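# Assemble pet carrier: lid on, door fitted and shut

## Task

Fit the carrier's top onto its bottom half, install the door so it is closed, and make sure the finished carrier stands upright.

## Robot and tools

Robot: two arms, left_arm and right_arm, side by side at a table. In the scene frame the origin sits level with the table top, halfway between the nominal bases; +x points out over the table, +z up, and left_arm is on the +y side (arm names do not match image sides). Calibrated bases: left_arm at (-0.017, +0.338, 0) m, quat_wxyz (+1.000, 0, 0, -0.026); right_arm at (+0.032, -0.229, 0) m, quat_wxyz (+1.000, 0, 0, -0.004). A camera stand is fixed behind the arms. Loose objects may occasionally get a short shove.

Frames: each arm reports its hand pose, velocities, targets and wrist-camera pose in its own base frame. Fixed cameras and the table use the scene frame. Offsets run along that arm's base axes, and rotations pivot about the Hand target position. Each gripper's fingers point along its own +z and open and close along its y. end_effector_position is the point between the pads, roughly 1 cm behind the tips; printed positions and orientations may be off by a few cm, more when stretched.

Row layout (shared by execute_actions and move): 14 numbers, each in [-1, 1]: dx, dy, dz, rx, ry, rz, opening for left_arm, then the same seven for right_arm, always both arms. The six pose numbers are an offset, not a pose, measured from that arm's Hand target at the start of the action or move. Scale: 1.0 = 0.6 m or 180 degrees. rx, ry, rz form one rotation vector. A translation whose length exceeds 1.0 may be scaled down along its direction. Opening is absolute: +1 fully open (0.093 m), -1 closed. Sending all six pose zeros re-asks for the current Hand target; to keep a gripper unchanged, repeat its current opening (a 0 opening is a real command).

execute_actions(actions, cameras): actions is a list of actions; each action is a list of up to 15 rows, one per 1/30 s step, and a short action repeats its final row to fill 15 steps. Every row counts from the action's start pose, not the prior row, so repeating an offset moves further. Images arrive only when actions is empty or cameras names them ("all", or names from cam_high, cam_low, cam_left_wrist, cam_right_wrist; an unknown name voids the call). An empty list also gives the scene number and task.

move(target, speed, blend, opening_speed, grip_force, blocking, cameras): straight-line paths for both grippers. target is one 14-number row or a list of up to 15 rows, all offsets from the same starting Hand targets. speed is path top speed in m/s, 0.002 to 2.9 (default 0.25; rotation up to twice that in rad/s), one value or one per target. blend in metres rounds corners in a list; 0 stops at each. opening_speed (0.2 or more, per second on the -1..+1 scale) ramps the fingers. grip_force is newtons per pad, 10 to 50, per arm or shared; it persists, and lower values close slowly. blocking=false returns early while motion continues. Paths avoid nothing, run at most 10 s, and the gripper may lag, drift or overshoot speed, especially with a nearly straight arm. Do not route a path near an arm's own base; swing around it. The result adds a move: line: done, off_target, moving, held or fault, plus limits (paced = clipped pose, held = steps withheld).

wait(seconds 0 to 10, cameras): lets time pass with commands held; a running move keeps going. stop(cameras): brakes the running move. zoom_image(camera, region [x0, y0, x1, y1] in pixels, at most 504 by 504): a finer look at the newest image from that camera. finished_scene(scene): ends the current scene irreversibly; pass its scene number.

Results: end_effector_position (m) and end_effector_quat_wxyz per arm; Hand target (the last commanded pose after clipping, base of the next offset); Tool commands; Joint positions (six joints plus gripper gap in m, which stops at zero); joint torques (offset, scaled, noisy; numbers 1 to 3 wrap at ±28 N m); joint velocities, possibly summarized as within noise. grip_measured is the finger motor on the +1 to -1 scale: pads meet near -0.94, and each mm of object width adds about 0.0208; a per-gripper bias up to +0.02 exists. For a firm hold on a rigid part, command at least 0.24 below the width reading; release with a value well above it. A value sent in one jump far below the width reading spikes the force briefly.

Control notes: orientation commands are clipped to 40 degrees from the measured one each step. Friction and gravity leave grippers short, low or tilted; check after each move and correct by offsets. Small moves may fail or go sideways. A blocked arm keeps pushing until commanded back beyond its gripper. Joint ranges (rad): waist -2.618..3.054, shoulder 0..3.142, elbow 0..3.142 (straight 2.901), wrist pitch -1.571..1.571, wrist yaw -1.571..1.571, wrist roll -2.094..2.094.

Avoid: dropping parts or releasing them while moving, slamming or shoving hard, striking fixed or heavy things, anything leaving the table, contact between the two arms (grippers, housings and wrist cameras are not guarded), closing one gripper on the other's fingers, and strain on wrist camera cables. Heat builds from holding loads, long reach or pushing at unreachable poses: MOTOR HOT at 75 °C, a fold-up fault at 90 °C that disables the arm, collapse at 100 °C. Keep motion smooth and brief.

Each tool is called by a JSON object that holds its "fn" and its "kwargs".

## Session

{"fn": "execute_actions", "kwargs": {"actions": []}}

{"fn": "zoom_image", "kwargs": {"camera": "cam_high", "region": [230, 140, 490, 320]}}

{"fn": "zoom_image", "kwargs": {"camera": "cam_low", "region": [180, 100, 520, 310]}}

Scene clock: 0.00 s.
left_arm: end_effector_position=(+0.2344, +0.0250, +0.1802) grip_measured=+1.000 end_effector_quat_wxyz=(+0.517, -0.151, +0.842, +0.024) | right_arm: end_effector_position=(+0.2371, +0.0627, +0.1662) grip_measured=+1.000 end_effector_quat_wxyz=(+0.536, +0.107, +0.834, -0.072)
Joint positions: left_arm=[-0.091 0.442 0.473 -0.534 -0.277 -0.281 0.093] | right_arm=[0.854 0.778 0.499 -0.523 0.957 0.696 0.093]
Joint velocities: within noise
Joint torques (N m): no reading
Heat: left arm: 48 °C; right arm: 39 °C.
Hand target: left_arm +0.2363, +0.0249, +0.1890; +0.527, -0.152, +0.836, +0.021 | right_arm +0.2381, +0.0638, +0.1706; +0.540, +0.110, +0.832, -0.067
Tool commands: left_gripper/opening=+1.0 right_gripper/opening=+1.0

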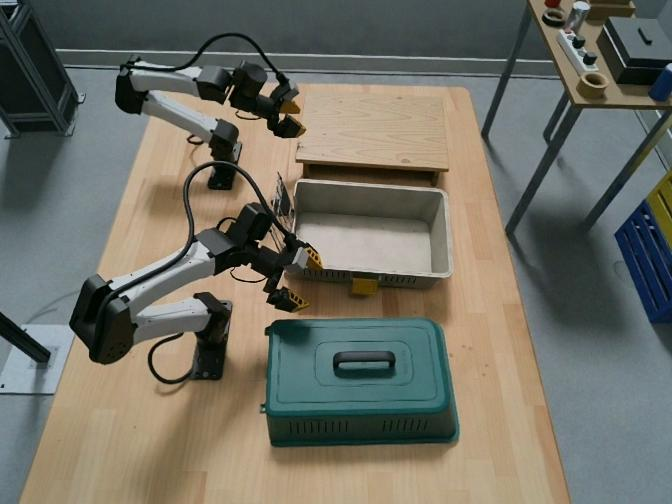

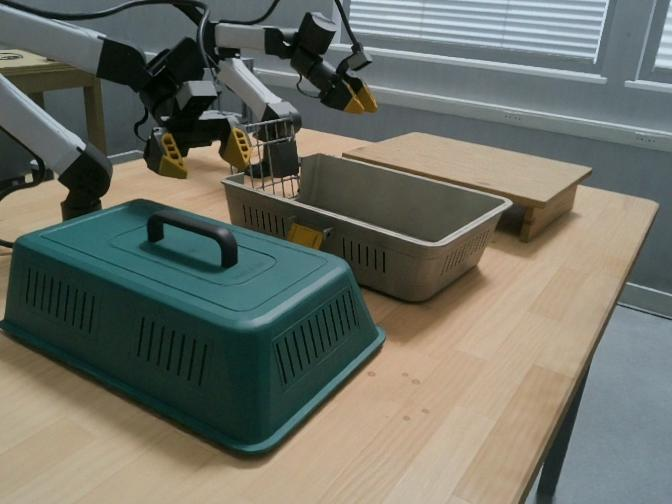

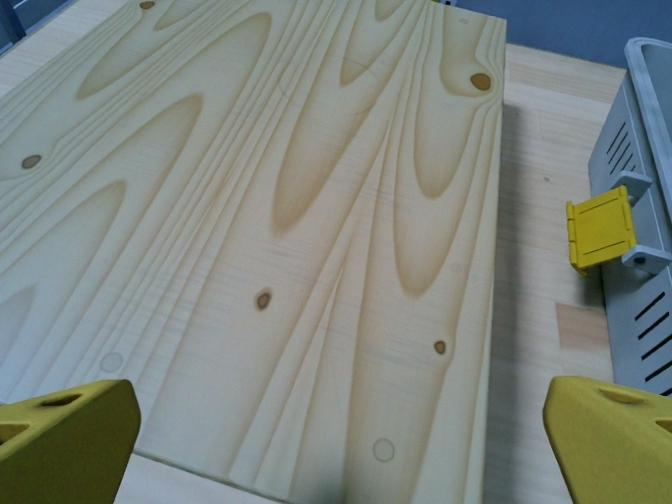

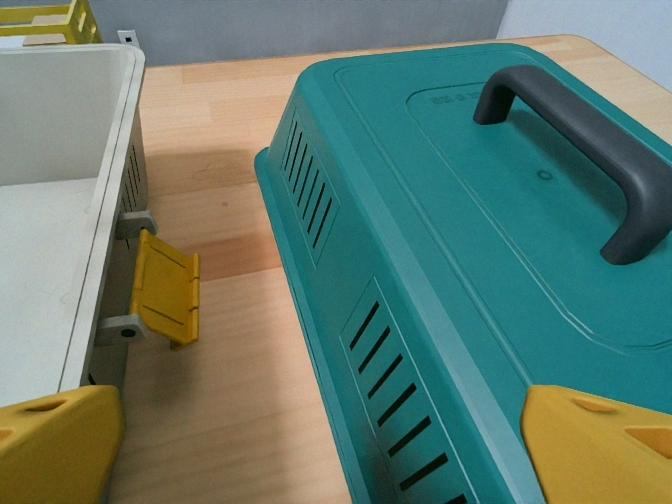

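Scaled by 1.938 from the camera's 672x504 image, which has a finer 960x720 frame.

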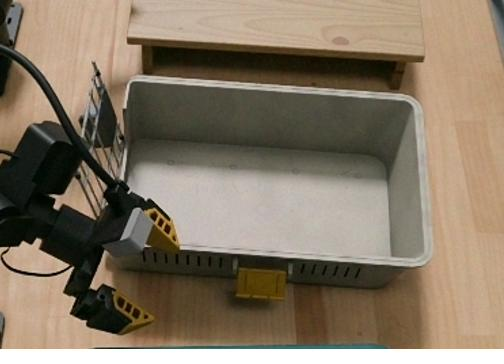

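Scaled by 1.482 from the camera's 672x504 image, which has a finer 960x720 frame.

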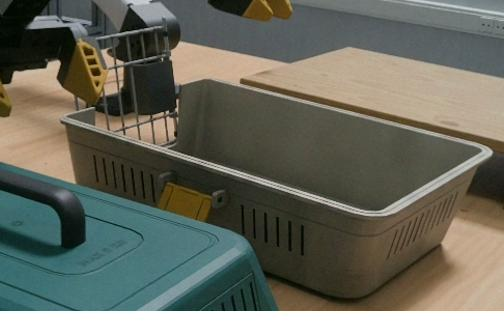

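{"fn": "move", "kwargs": {"target": [[0,0,0.3,0,0,0,-1,0,-0.05,0.3,0.004,0.04,0.027,0.15],[-0.06,-0.292,0.318,0.047,0.244,-0.206,-1,0.21,-0.26,0.27,0.0126,0.115,0.081,0.15],[-0.177,-0.375,0.183,0.047,0.244,-0.206,-1,0.21,-0.26,0.07,0.0126,0.115,0.081,0.15]], "speed": 0.2, "blend": 0.04, "cameras": ["all"]}}

{"fn": "zoom_image", "kwargs": {"camera": "cam_low", "region": [80, 130, 320, 310]}}

Scene clock: 15.70 s.
left_arm: end_effector_position=(+0.1289, -0.2011, +0.3002) grip_measured=-0.981 end_effector_quat_wxyz=(+0.212, +0.185, +0.954, -0.100) | right_arm: end_effector_position=(+0.3636, -0.0919, +0.2070) grip_measured=+0.153 end_effector_quat_wxyz=(+0.369, +0.007, +0.929, +0.002)
Joint positions: left_arm=[-1.164 1.26 1.671 -1.567 -0.232 -0.732 0] | right_arm=[-0.353 1.355 1.168 -0.659 -0.237 -0.248 0.053]
Joint torques (N m): left_arm=[-0.23 -2.65 5.07 1.22 -0.3 0] | right_arm=[-0.73 -7.57 7.19 1.88 -0.26 -0.15]
Heat: left arm: 51 °C; right arm: 41 °C.
Hand target: left_arm +0.1301, -0.2001, +0.2988; +0.172, +0.171, +0.970, -0.030 | right_arm +0.3641, -0.0922, +0.2125; +0.384, +0.001, +0.923, -0.001
Off the commanded pose: left_arm 0.002 m, 10 deg | right_arm 0.006 m, 2 deg.
joint sent to its limit (left arm) — joint 4 (wrist pitch), lower limit. The joint targets are off in orientation, not in position.
move: off_target (left_arm)

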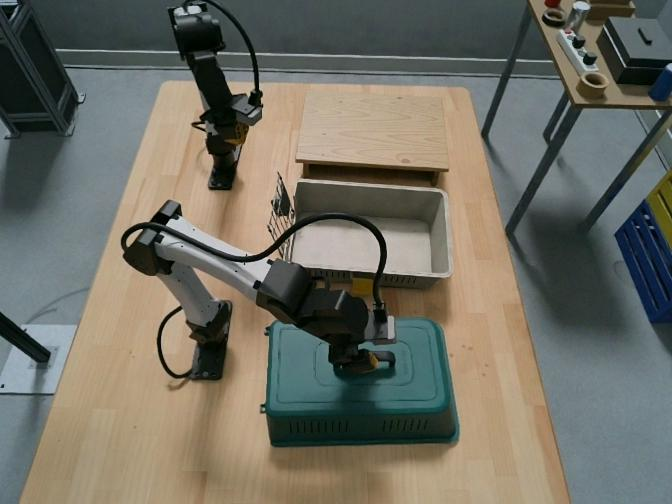

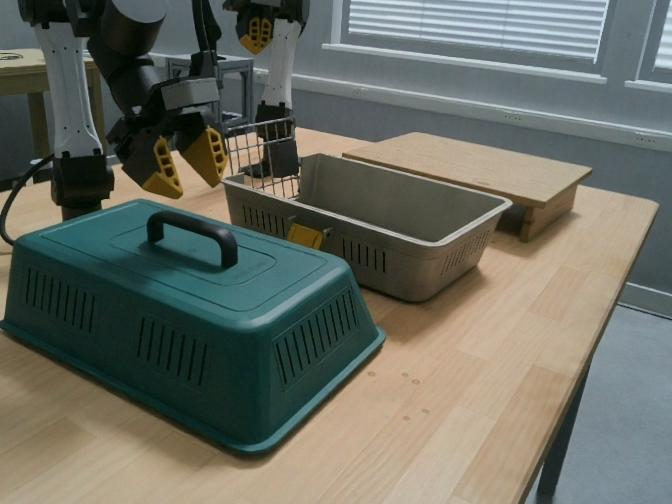

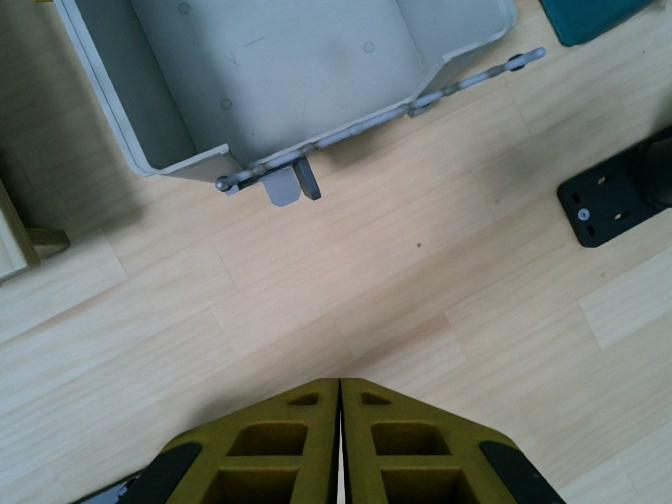

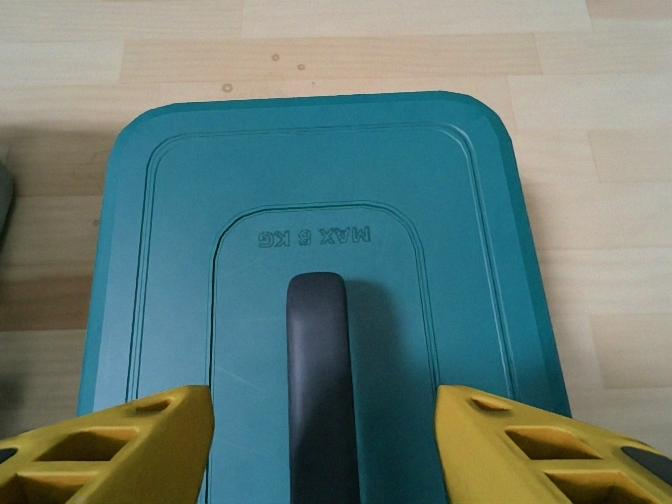

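Scaled by 2.100 from the camera's 672x504 image, which has a finer 960x720 frame.

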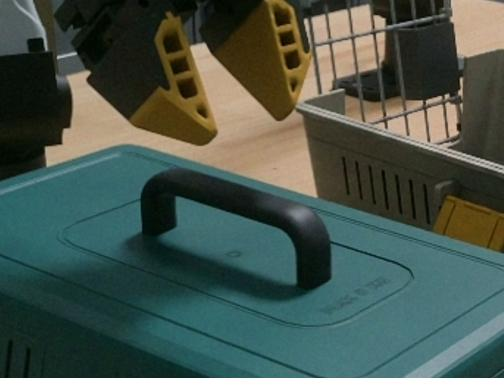

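{"fn": "move", "kwargs": {"target": [[-0.06,-0.05,0,0.13,-0.046,-0.377,-1,-0.022,0.003,-0.122,0,0,0.011,0.1],[-0.133,-0.1,0,0.259,-0.092,-0.754,-1,-0.022,0.003,-0.122,0,0,0.011,-1]], "speed": [0.15,0.4], "opening_speed": 0.6, "cameras": ["all"]}}

{"fn": "zoom_image", "kwargs": {"camera": "cam_low", "region": [80, 130, 320, 310]}}

Scene clock: 32.43 s.
left_arm: end_effector_position=(+0.0505, -0.2565, +0.2909) grip_measured=-0.981 end_effector_quat_wxyz=(+0.186, +0.965, +0.122, +0.137) | right_arm: end_effector_position=(+0.3503, -0.0899, +0.1346) grip_measured=-0.614 end_effector_quat_wxyz=(+0.370, -0.011, +0.929, +0.008)
Joint positions: left_arm=[-1.579 1.365 1.709 -1.568 -0.318 1.367 0] | right_arm=[-0.38 1.335 0.865 -0.386 -0.281 -0.298 0.016]
Joint torques (N m): left_arm=[-0.53 -3.45 8.09 1.03 -0.25 0.29] | right_arm=[-0.75 -7.2 6.95 1.84 -0.28 -0.12]
Heat: left arm: 52 °C; right arm: 42 °C.
Hand target: left_arm +0.0503, -0.2601, +0.2988; +0.079, +0.976, +0.133, +0.154 | right_arm +0.3509, -0.0904, +0.1394; +0.384, -0.015, +0.923, +0.006
Off the commanded pose: left_arm 0.009 m, 13 deg | right_arm 0.005 m, 2 deg.
joint sent to its limit (left arm) — joint 4 (wrist pitch), lower limit. The joint targets are off in orientation, not in position.
move: off_target (left_arm)

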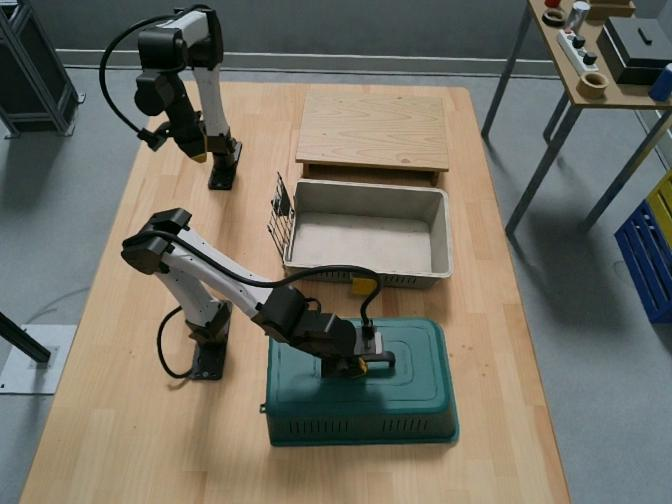

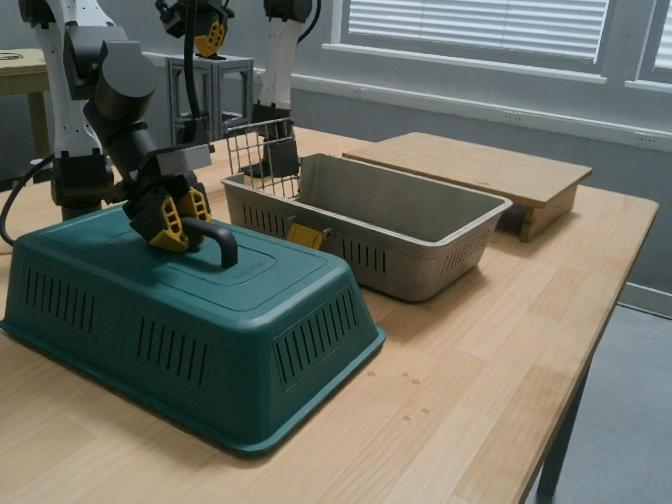

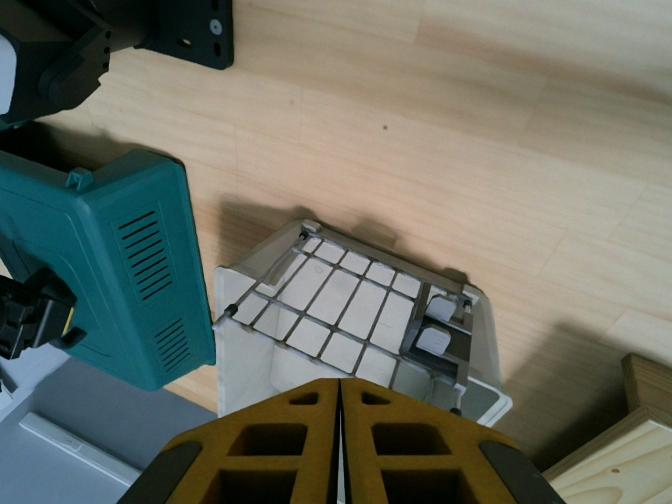

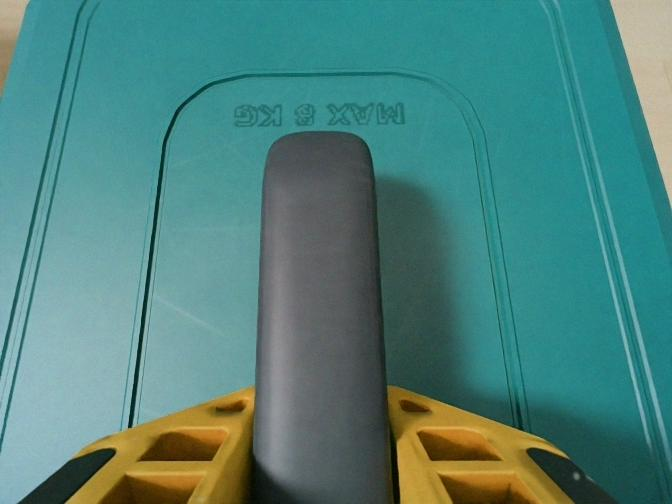

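Scaled by 2.100 from the camera's 672x504 image, which has a finer 960x720 frame.

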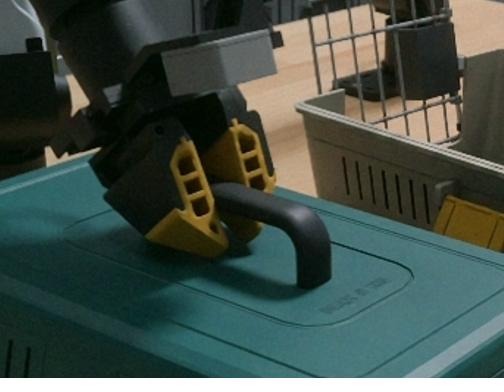

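{"fn": "move", "kwargs": {"target": [[0,-0.01,-0.1,0,0,0,-1,0,0,0,0,0,0,0.0],[0.005,-0.015,-0.24,0,0,0,-1,0.02,0.001,0,0,0,0,0.0],[0.005,-0.015,-0.24,0,0,0,-1,0.02,0.001,0,0,0,0,-1]], "speed": 0.15, "opening_speed": 0.8, "cameras": ["cam_high","cam_left_wrist","cam_low"]}}

Scene clock: 41.77 s.
left_arm: end_effector_position=(+0.0509, -0.2679, +0.1485) grip_measured=-0.981 end_effector_quat_wxyz=(+0.058, +0.979, +0.124, +0.153) | right_arm: end_effector_position=(+0.3555, -0.0908, +0.1325) grip_measured=-0.613 end_effector_quat_wxyz=(+0.373, -0.013, +0.928, +0.004)
Joint positions: left_arm=[-1.579 1.485 1.265 -1.275 -0.321 1.324 0] | right_arm=[-0.374 1.353 0.865 -0.358 -0.271 -0.298 0.016]
Joint torques (N m): left_arm=[0.42 -8.46 5.64 0.69 -0.21 0.04] | right_arm=[0.38 -4.81 9.96 1.76 -0.24 0.03]
Heat: left arm: 54 °C; right arm: 43 °C.
Hand target: left_arm +0.0534, -0.2690, +0.1548; +0.079, +0.976, +0.133, +0.154 | right_arm +0.3629, -0.0898, +0.1393; +0.384, -0.015, +0.923, +0.006
Off the commanded pose: left_arm 0.007 m, 3 deg | right_arm 0.010 m, 1 deg.
move: off_target (left_arm); target 3's new opening was sent with right_arm's hand 0.011 m and 2 deg from that target
Images, in order (width x height): cam_high 672x504, cam_low 672x504, cam_left_wrist 672x504.

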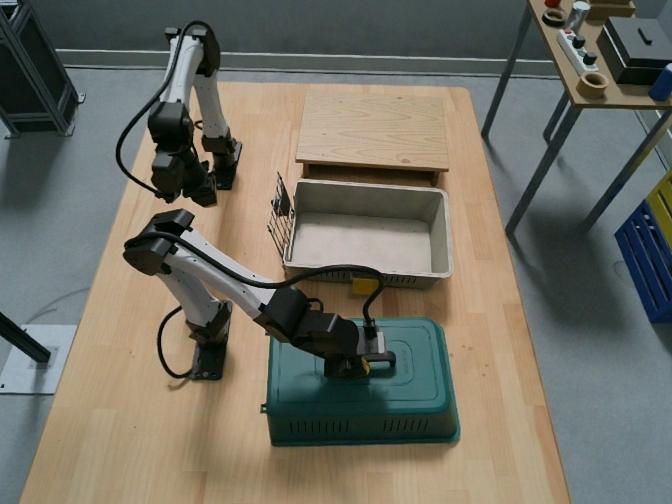

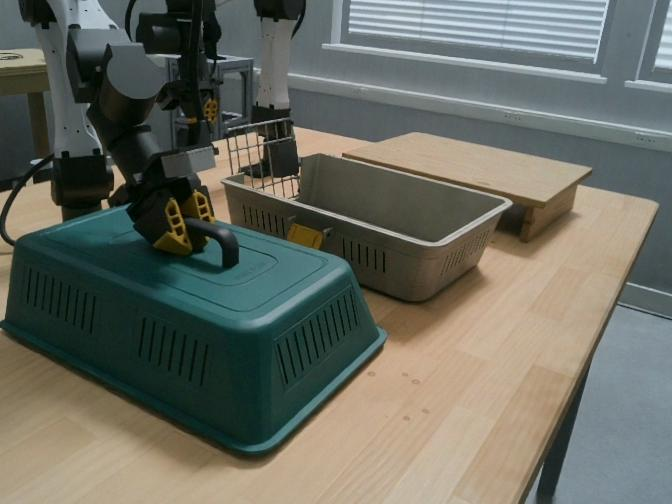

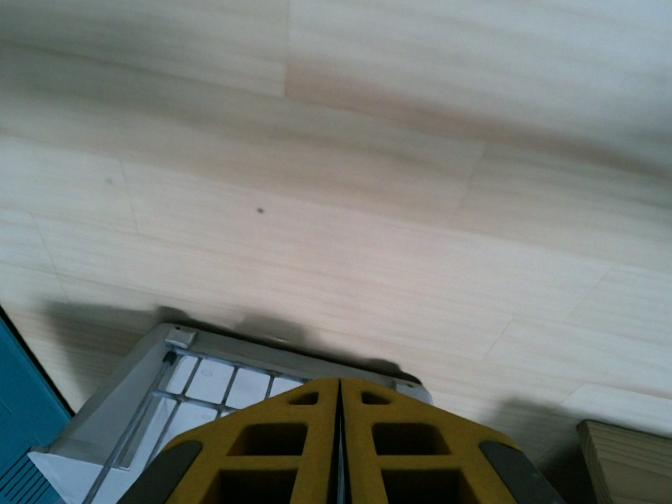

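{"fn": "move", "kwargs": {"target": [[0.18,-0.03,0,0,0,0,-1,0.02,0,0.12,0,-0.05,0,-1],[0.235,-0.035,0,0,0,0,-1,0.035,0.0,0.3,0,-0.06,-0.01,-1]], "speed": 0.09, "blend": 0.02, "cameras": ["cam_high","cam_left_wrist","cam_low","cam_right_wrist"]}}

{"fn": "zoom_image", "kwargs": {"camera": "cam_high", "region": [200, 120, 380, 300]}}

{"fn": "zoom_image", "kwargs": {"camera": "cam_low", "region": [150, 30, 390, 210]}}

Scene clock: 48.20 s.
left_arm: end_effector_position=(+0.1886, -0.2784, +0.1476) grip_measured=-0.981 end_effector_quat_wxyz=(+0.058, +0.977, +0.137, +0.154) | right_arm: end_effector_position=(+0.3684, -0.0881, +0.2799) grip_measured=-0.624 end_effector_quat_wxyz=(+0.412, +0.008, +0.911, +0.012)
Joint positions: left_arm=[-1.1 1.611 1.378 -1.122 -0.251 1.791 0] | right_arm=[-0.358 1.351 1.396 -0.802 -0.28 -0.218 0.015]
Joint torques (N m): left_arm=[0.68 -6.28 9.55 0.98 0.05 0.33] | right_arm=[0.23 -6.8 13.35 2.39 -0.25 0.05]
Heat: left arm: 54 °C; right arm: 45 °C.
Hand target: left_arm +0.1943, -0.2901, +0.1547; +0.079, +0.976, +0.133, +0.154 | right_arm +0.3839, -0.0899, +0.3194; +0.469, -0.001, +0.883, -0.002
Off the commanded pose: left_arm 0.015 m, 2 deg | right_arm 0.042 m, 8 deg.
move: off_target (left_arm, right_arm)

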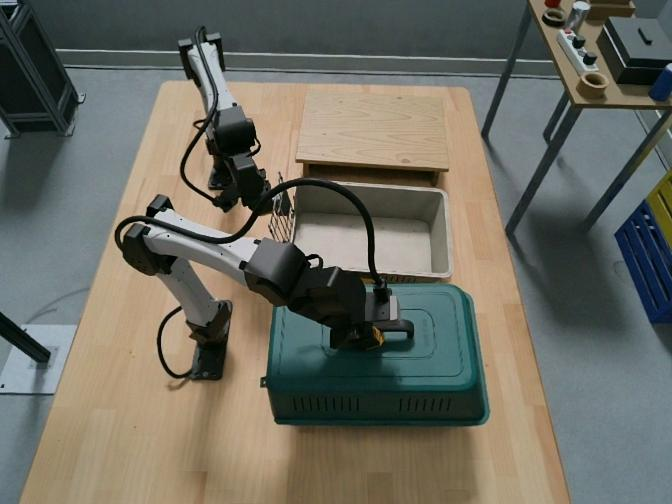

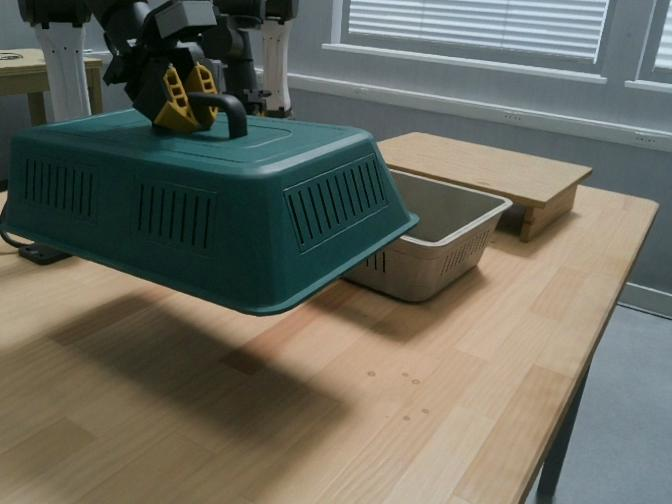

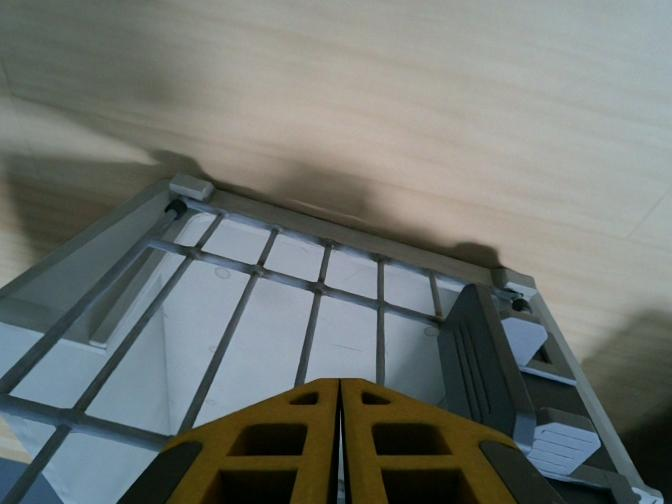

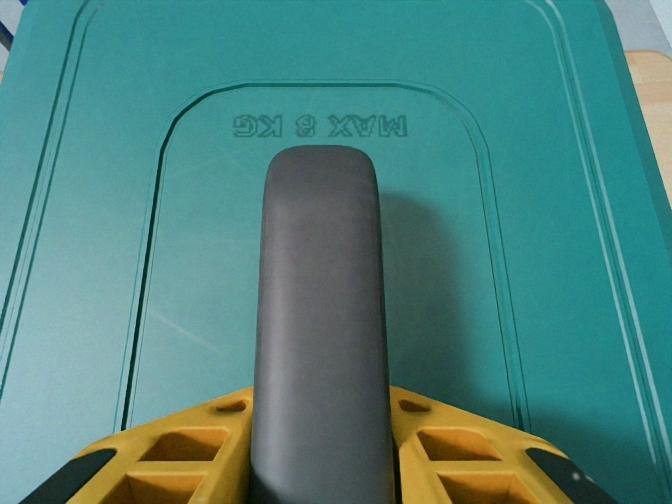

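Scaled by 2.800 from the camera's 672x504 image, which has a finer 960x720 frame.

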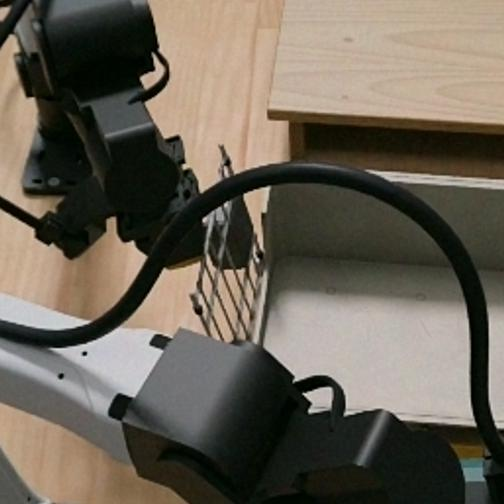

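Scaled by 2.100 from the camera's 672x504 image, which has a finer 960x720 frame.

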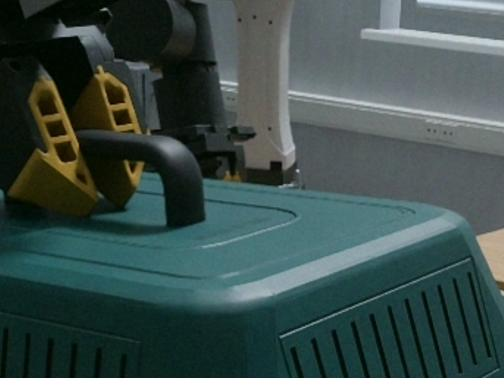

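{"fn": "move", "kwargs": {"target": [[0.045,-0.01,0,0,0,0,-1,0.05,0.2,0.06,0.01,0.017,-0.012,-1],[0.05,-0.015,0,0,0,0,-1,0.05,0.572,0.06,0.02,0.017,-0.025,-1]], "speed": 0.1, "blend": 0.03, "cameras": ["cam_high","cam_left_wrist","cam_low"]}}

{"fn": "zoom_image", "kwargs": {"camera": "cam_high", "region": [250, 130, 490, 310]}}

{"fn": "zoom_image", "kwargs": {"camera": "cam_low", "region": [200, 40, 540, 310]}}

Scene clock: 62.97 s.
left_arm: end_effector_position=(+0.2170, -0.2889, +0.1480) grip_measured=-0.981 end_effector_quat_wxyz=(+0.060, +0.977, +0.135, +0.153) | right_arm: end_effector_position=(+0.4044, +0.2537, +0.3257) grip_measured=-0.624 end_effector_quat_wxyz=(+0.401, +0.021, +0.916, -0.011)
Joint positions: left_arm=[-1.035 1.692 1.467 -1.112 -0.234 1.859 0] | right_arm=[0.747 2.011 2.391 -1.302 0.554 0.602 0.015]
Joint torques (N m): left_arm=[0.91 -6.94 9.48 0.98 0.1 0.32] | right_arm=[-0.31 -11.63 11.66 1.89 0.76 0.06]
Heat: left arm: 58 °C; right arm: 50 °C.
Hand target: left_arm +0.2242, -0.2991, +0.1547; +0.079, +0.976, +0.133, +0.154 | right_arm +0.4138, +0.2535, +0.3554; +0.445, +0.049, +0.894, +0.008
Off the commanded pose: left_arm 0.014 m, 2 deg | right_arm 0.031 m, 7 deg.
move: off_target (left_arm, right_arm)
Images, in order (width x height): cam_high 672x504, cam_low 672x504, cam_left_wrist 672x504.

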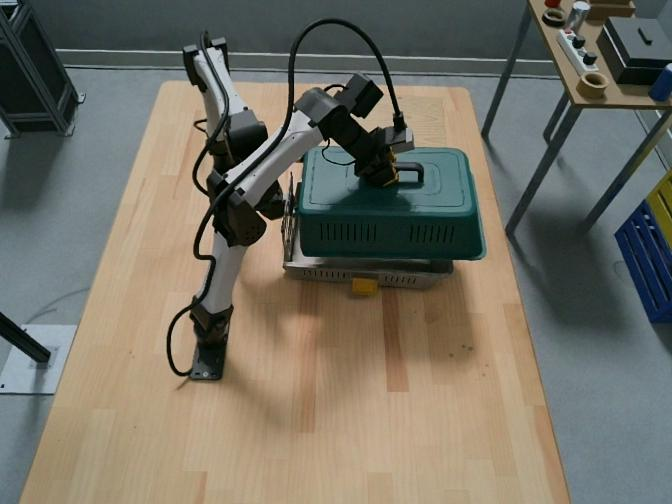

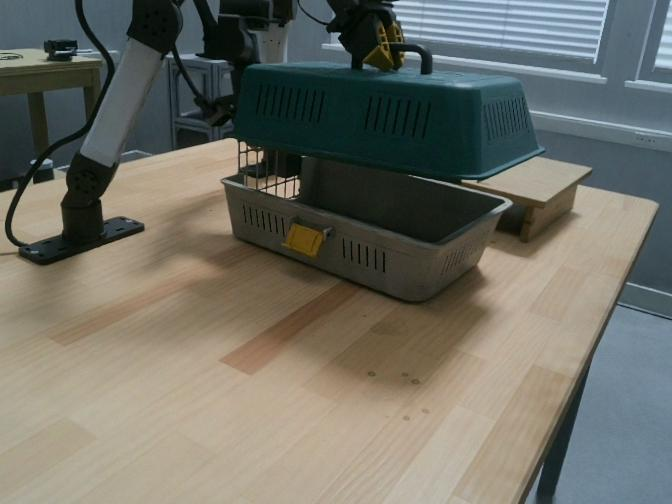

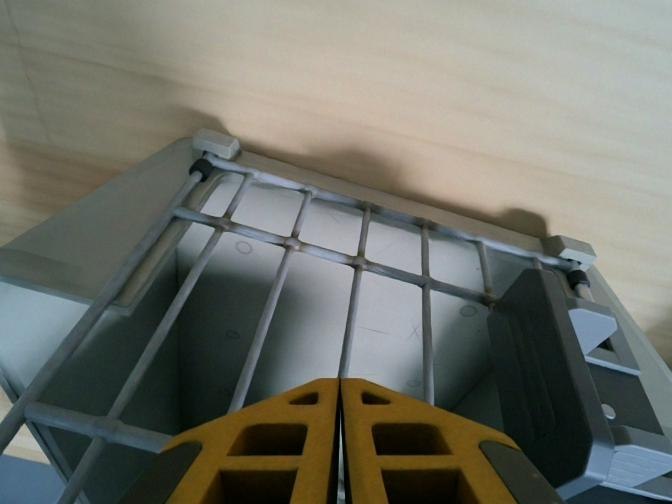

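Scaled by 2.100 from the camera's 672x504 image, which has a finer 960x720 frame.

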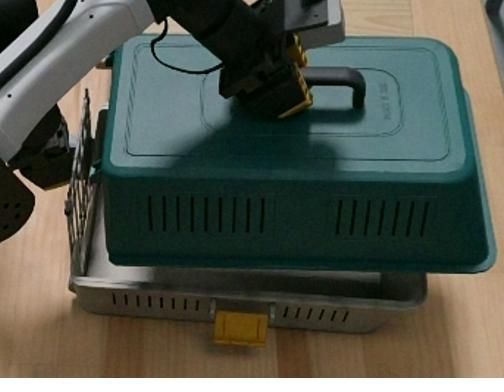

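Scaled by 1.482 from the camera's 672x504 image, which has a finer 960x720 frame.

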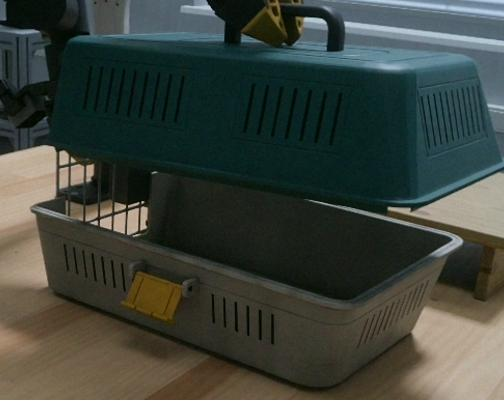

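{"fn": "move", "kwargs": {"target": [0,0,0,0,0,0,-1,-0.04,0.009,-0.083,0,0.02,-0.014,-1], "speed": 0.07, "cameras": ["cam_high","cam_low","cam_left_wrist"]}}

{"fn": "zoom_image", "kwargs": {"camera": "cam_high", "region": [250, 130, 490, 310]}}

{"fn": "zoom_image", "kwargs": {"camera": "cam_low", "region": [200, 60, 530, 310]}}

{"fn": "zoom_image", "kwargs": {"camera": "cam_high", "region": [265, 150, 325, 290]}}

Scene clock: 73.37 s.
left_arm: end_effector_position=(+0.2170, -0.2889, +0.1480) grip_measured=-0.981 end_effector_quat_wxyz=(+0.060, +0.977, +0.135, +0.153) | right_arm: end_effector_position=(+0.3851, +0.2612, +0.2681) grip_measured=-0.624 end_effector_quat_wxyz=(+0.363, +0.042, +0.930, -0.034)
Joint positions: left_arm=[-1.035 1.692 1.467 -1.112 -0.234 1.859 0] | right_arm=[0.795 1.959 2.121 -1.227 0.577 0.731 0.015]
Joint torques (N m): left_arm=[0.68 -6.99 9.44 0.95 0.07 0.34] | right_arm=[0.13 -16.92 7.5 1.8 0.84 0.08]
Heat: left arm: 60 °C; right arm: 50 °C.
Hand target: left_arm +0.2242, -0.2991, +0.1547; +0.079, +0.976, +0.133, +0.154 | right_arm +0.3898, +0.2588, +0.3056; +0.416, +0.068, +0.907, -0.003
Off the commanded pose: left_arm 0.014 m, 2 deg | right_arm 0.038 m, 8 deg.
move: off_target (left_arm, right_arm)
Images, in order (width x height): cam_high 672x504, cam_low 672x504, cam_left_wrist 672x504.

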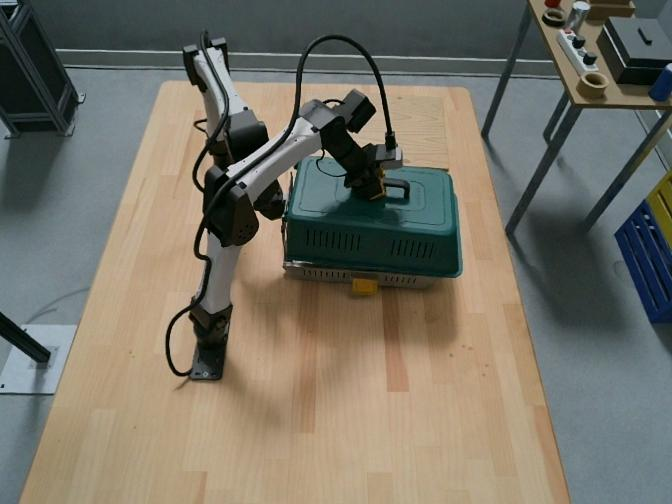

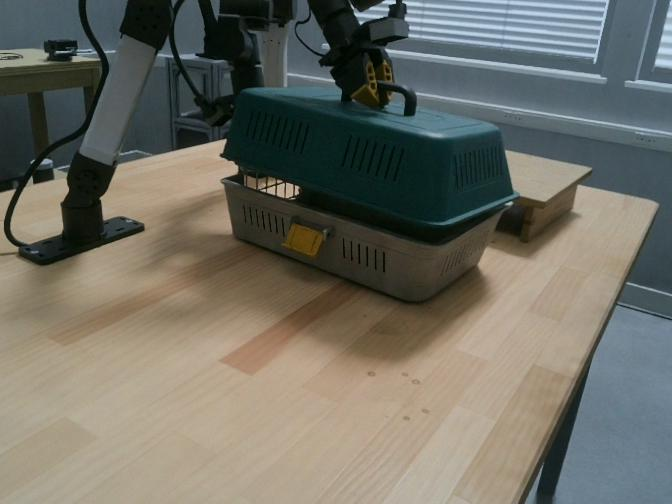

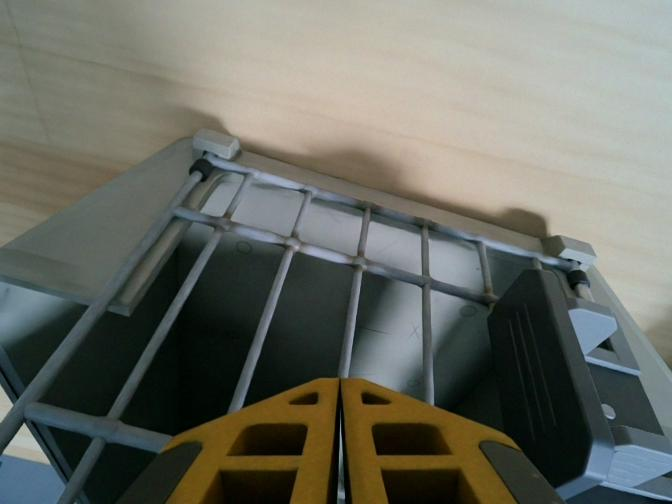

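Scaled by 2.100 from the camera's 672x504 image, which has a finer 960x720 frame.

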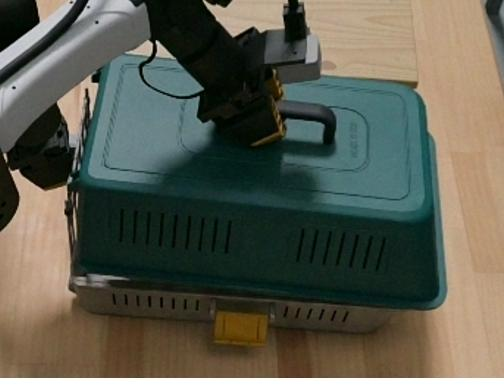

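Scaled by 1.527 from the camera's 672x504 image, which has a finer 960x720 frame.

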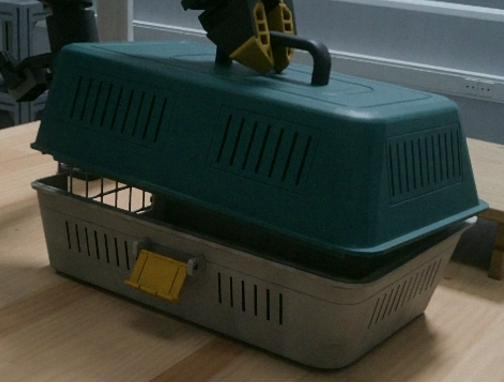

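Scaled by 3.600 from the camera's 672x504 image, which has a finer 960x720 frame.

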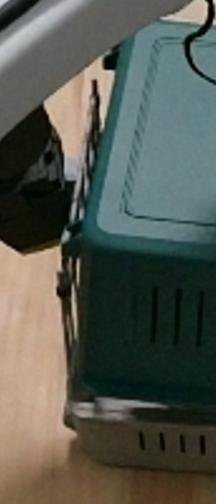

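{"fn": "move", "kwargs": {"target": [0,0,0,0,0,0,-1,-0.02,0.008,-0.028,0.01,-0.01,0.011,-1], "speed": 0.05, "cameras": ["cam_high","cam_low"]}}

{"fn": "zoom_image", "kwargs": {"camera": "cam_high", "region": [250, 130, 490, 310]}}

{"fn": "zoom_image", "kwargs": {"camera": "cam_low", "region": [200, 60, 530, 310]}}

{"fn": "zoom_image", "kwargs": {"camera": "cam_high", "region": [265, 150, 325, 290]}}

Scene clock: 81.60 s.
left_arm: end_effector_position=(+0.2170, -0.2889, +0.1480) grip_measured=-0.981 end_effector_quat_wxyz=(+0.060, +0.977, +0.135, +0.153) | right_arm: end_effector_position=(+0.3724, +0.2635, +0.2520) grip_measured=-0.624 end_effector_quat_wxyz=(+0.378, +0.039, +0.925, -0.012)
Joint positions: left_arm=[-1.035 1.692 1.467 -1.112 -0.234 1.859 0] | right_arm=[0.819 1.843 1.874 -1.05 0.577 0.735 0.015]
Joint torques (N m): left_arm=[0.83 -7.01 9.39 0.95 0.07 0.31] | right_arm=[0.16 -15.88 7.92 1.94 0.79 -0.07]
Heat: left arm: 61 °C; right arm: 49 °C.
Hand target: left_arm +0.2242, -0.2991, +0.1547; +0.079, +0.976, +0.133, +0.154 | right_arm +0.3779, +0.2635, +0.2888; +0.429, +0.059, +0.901, +0.019
Off the commanded pose: left_arm 0.014 m, 2 deg | right_arm 0.037 m, 8 deg.
move: off_target (left_arm, right_arm)
Images, in order (width x height): cam_high 672x504, cam_low 672x504.

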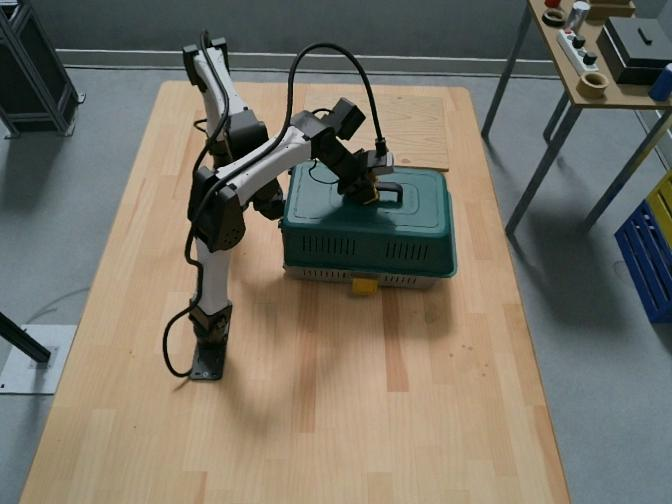

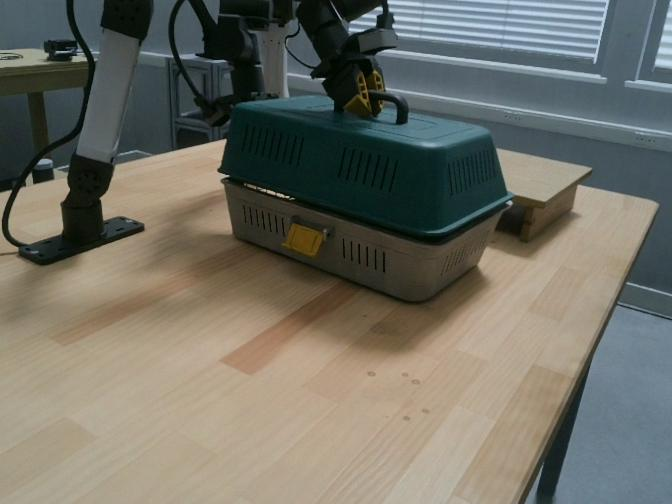

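Scaled by 2.100 from the camera's 672x504 image, which has a finer 960x720 frame.

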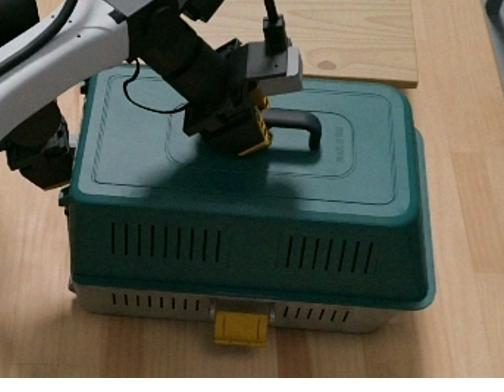

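Scaled by 1.527 from the camera's 672x504 image, which has a finer 960x720 frame.

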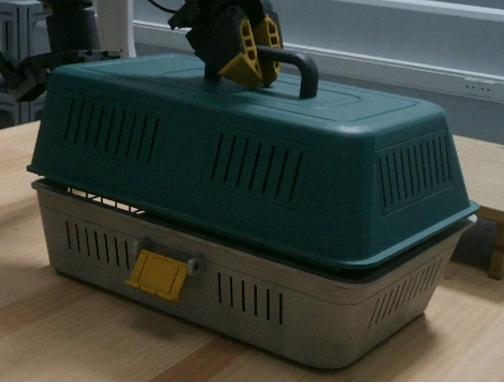

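Scaled by 3.600 from the camera's 672x504 image, which has a finer 960x720 frame.

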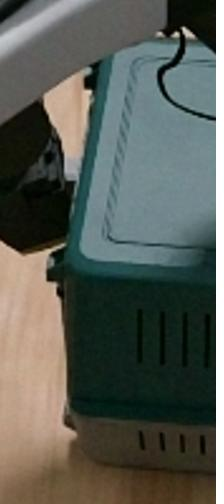

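{"fn": "move", "kwargs": {"target": [0,0,0,0,0,0,-1,0.008,0.007,-0.018,0,0,0,-1], "speed": 0.04, "cameras": ["cam_high","cam_low"]}}

{"fn": "zoom_image", "kwargs": {"camera": "cam_high", "region": [250, 130, 490, 310]}}

{"fn": "zoom_image", "kwargs": {"camera": "cam_low", "region": [200, 60, 530, 310]}}

{"fn": "zoom_image", "kwargs": {"camera": "cam_high", "region": [265, 150, 325, 290]}}

Scene clock: 86.53 s.
left_arm: end_effector_position=(+0.2178, -0.2883, +0.1480) grip_measured=-0.981 end_effector_quat_wxyz=(+0.059, +0.977, +0.137, +0.153) | right_arm: end_effector_position=(+0.3751, +0.2663, +0.2470) grip_measured=-0.624 end_effector_quat_wxyz=(+0.382, +0.041, +0.923, -0.008)
Joint positions: left_arm=[-1.032 1.692 1.467 -1.112 -0.234 1.859 0] | right_arm=[0.819 1.842 1.846 -1.009 0.577 0.735 0.015]
Joint torques (N m): left_arm=[0.5 -6.98 9.44 0.95 0.1 0.31] | right_arm=[0.05 -14.53 7.94 1.98 0.76 -0.09]
Heat: left arm: 61 °C; right arm: 48 °C.
Hand target: left_arm +0.2243, -0.2991, +0.1547; +0.079, +0.976, +0.133, +0.154 | right_arm +0.3827, +0.2677, +0.2779; +0.429, +0.059, +0.901, +0.019
Off the commanded pose: left_arm 0.014 m, 2 deg | right_arm 0.032 m, 7 deg.
move: off_target (left_arm, right_arm)
Images, in order (width x height): cam_high 672x504, cam_low 672x504.

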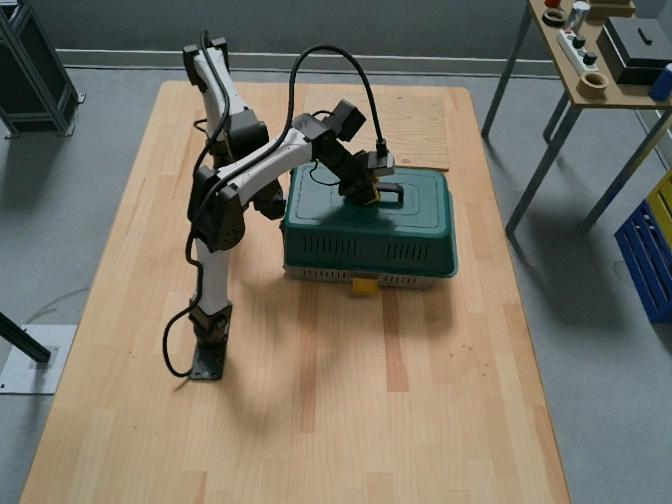

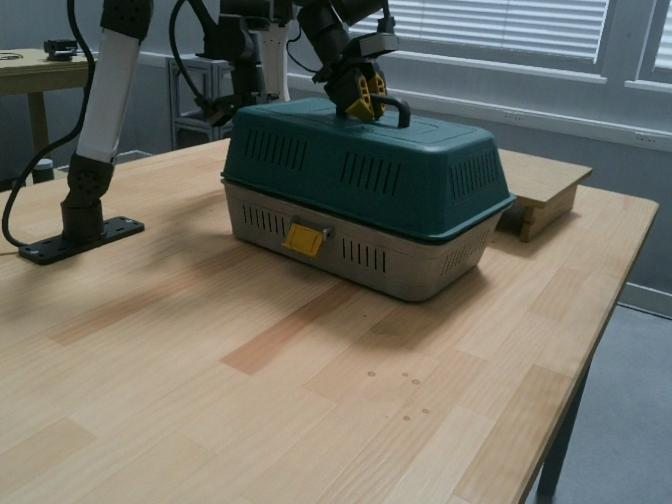

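Scaled by 2.100 from the camera's 672x504 image, which has a finer 960x720 frame.

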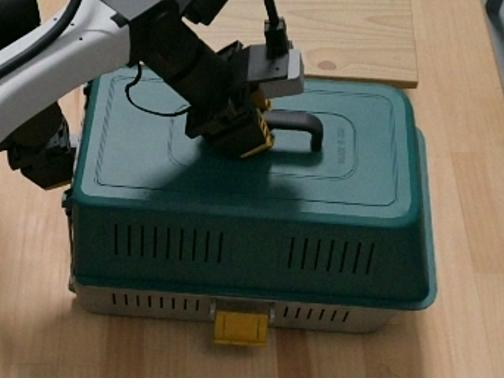

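Scaled by 1.527 from the camera's 672x504 image, which has a finer 960x720 frame.

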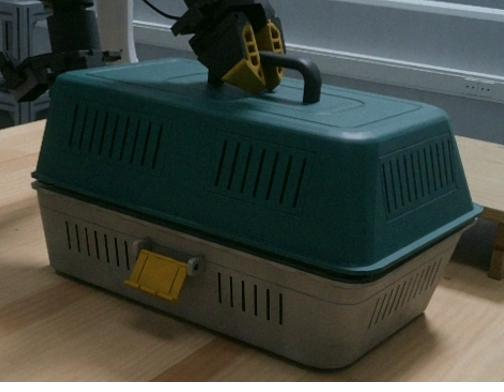

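Scaled by 3.600 from the camera's 672x504 image, which has a finer 960x720 frame.

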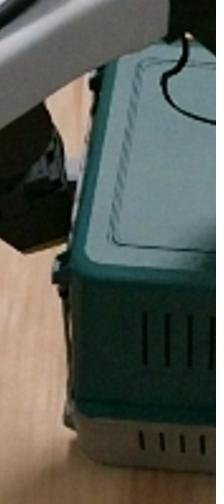

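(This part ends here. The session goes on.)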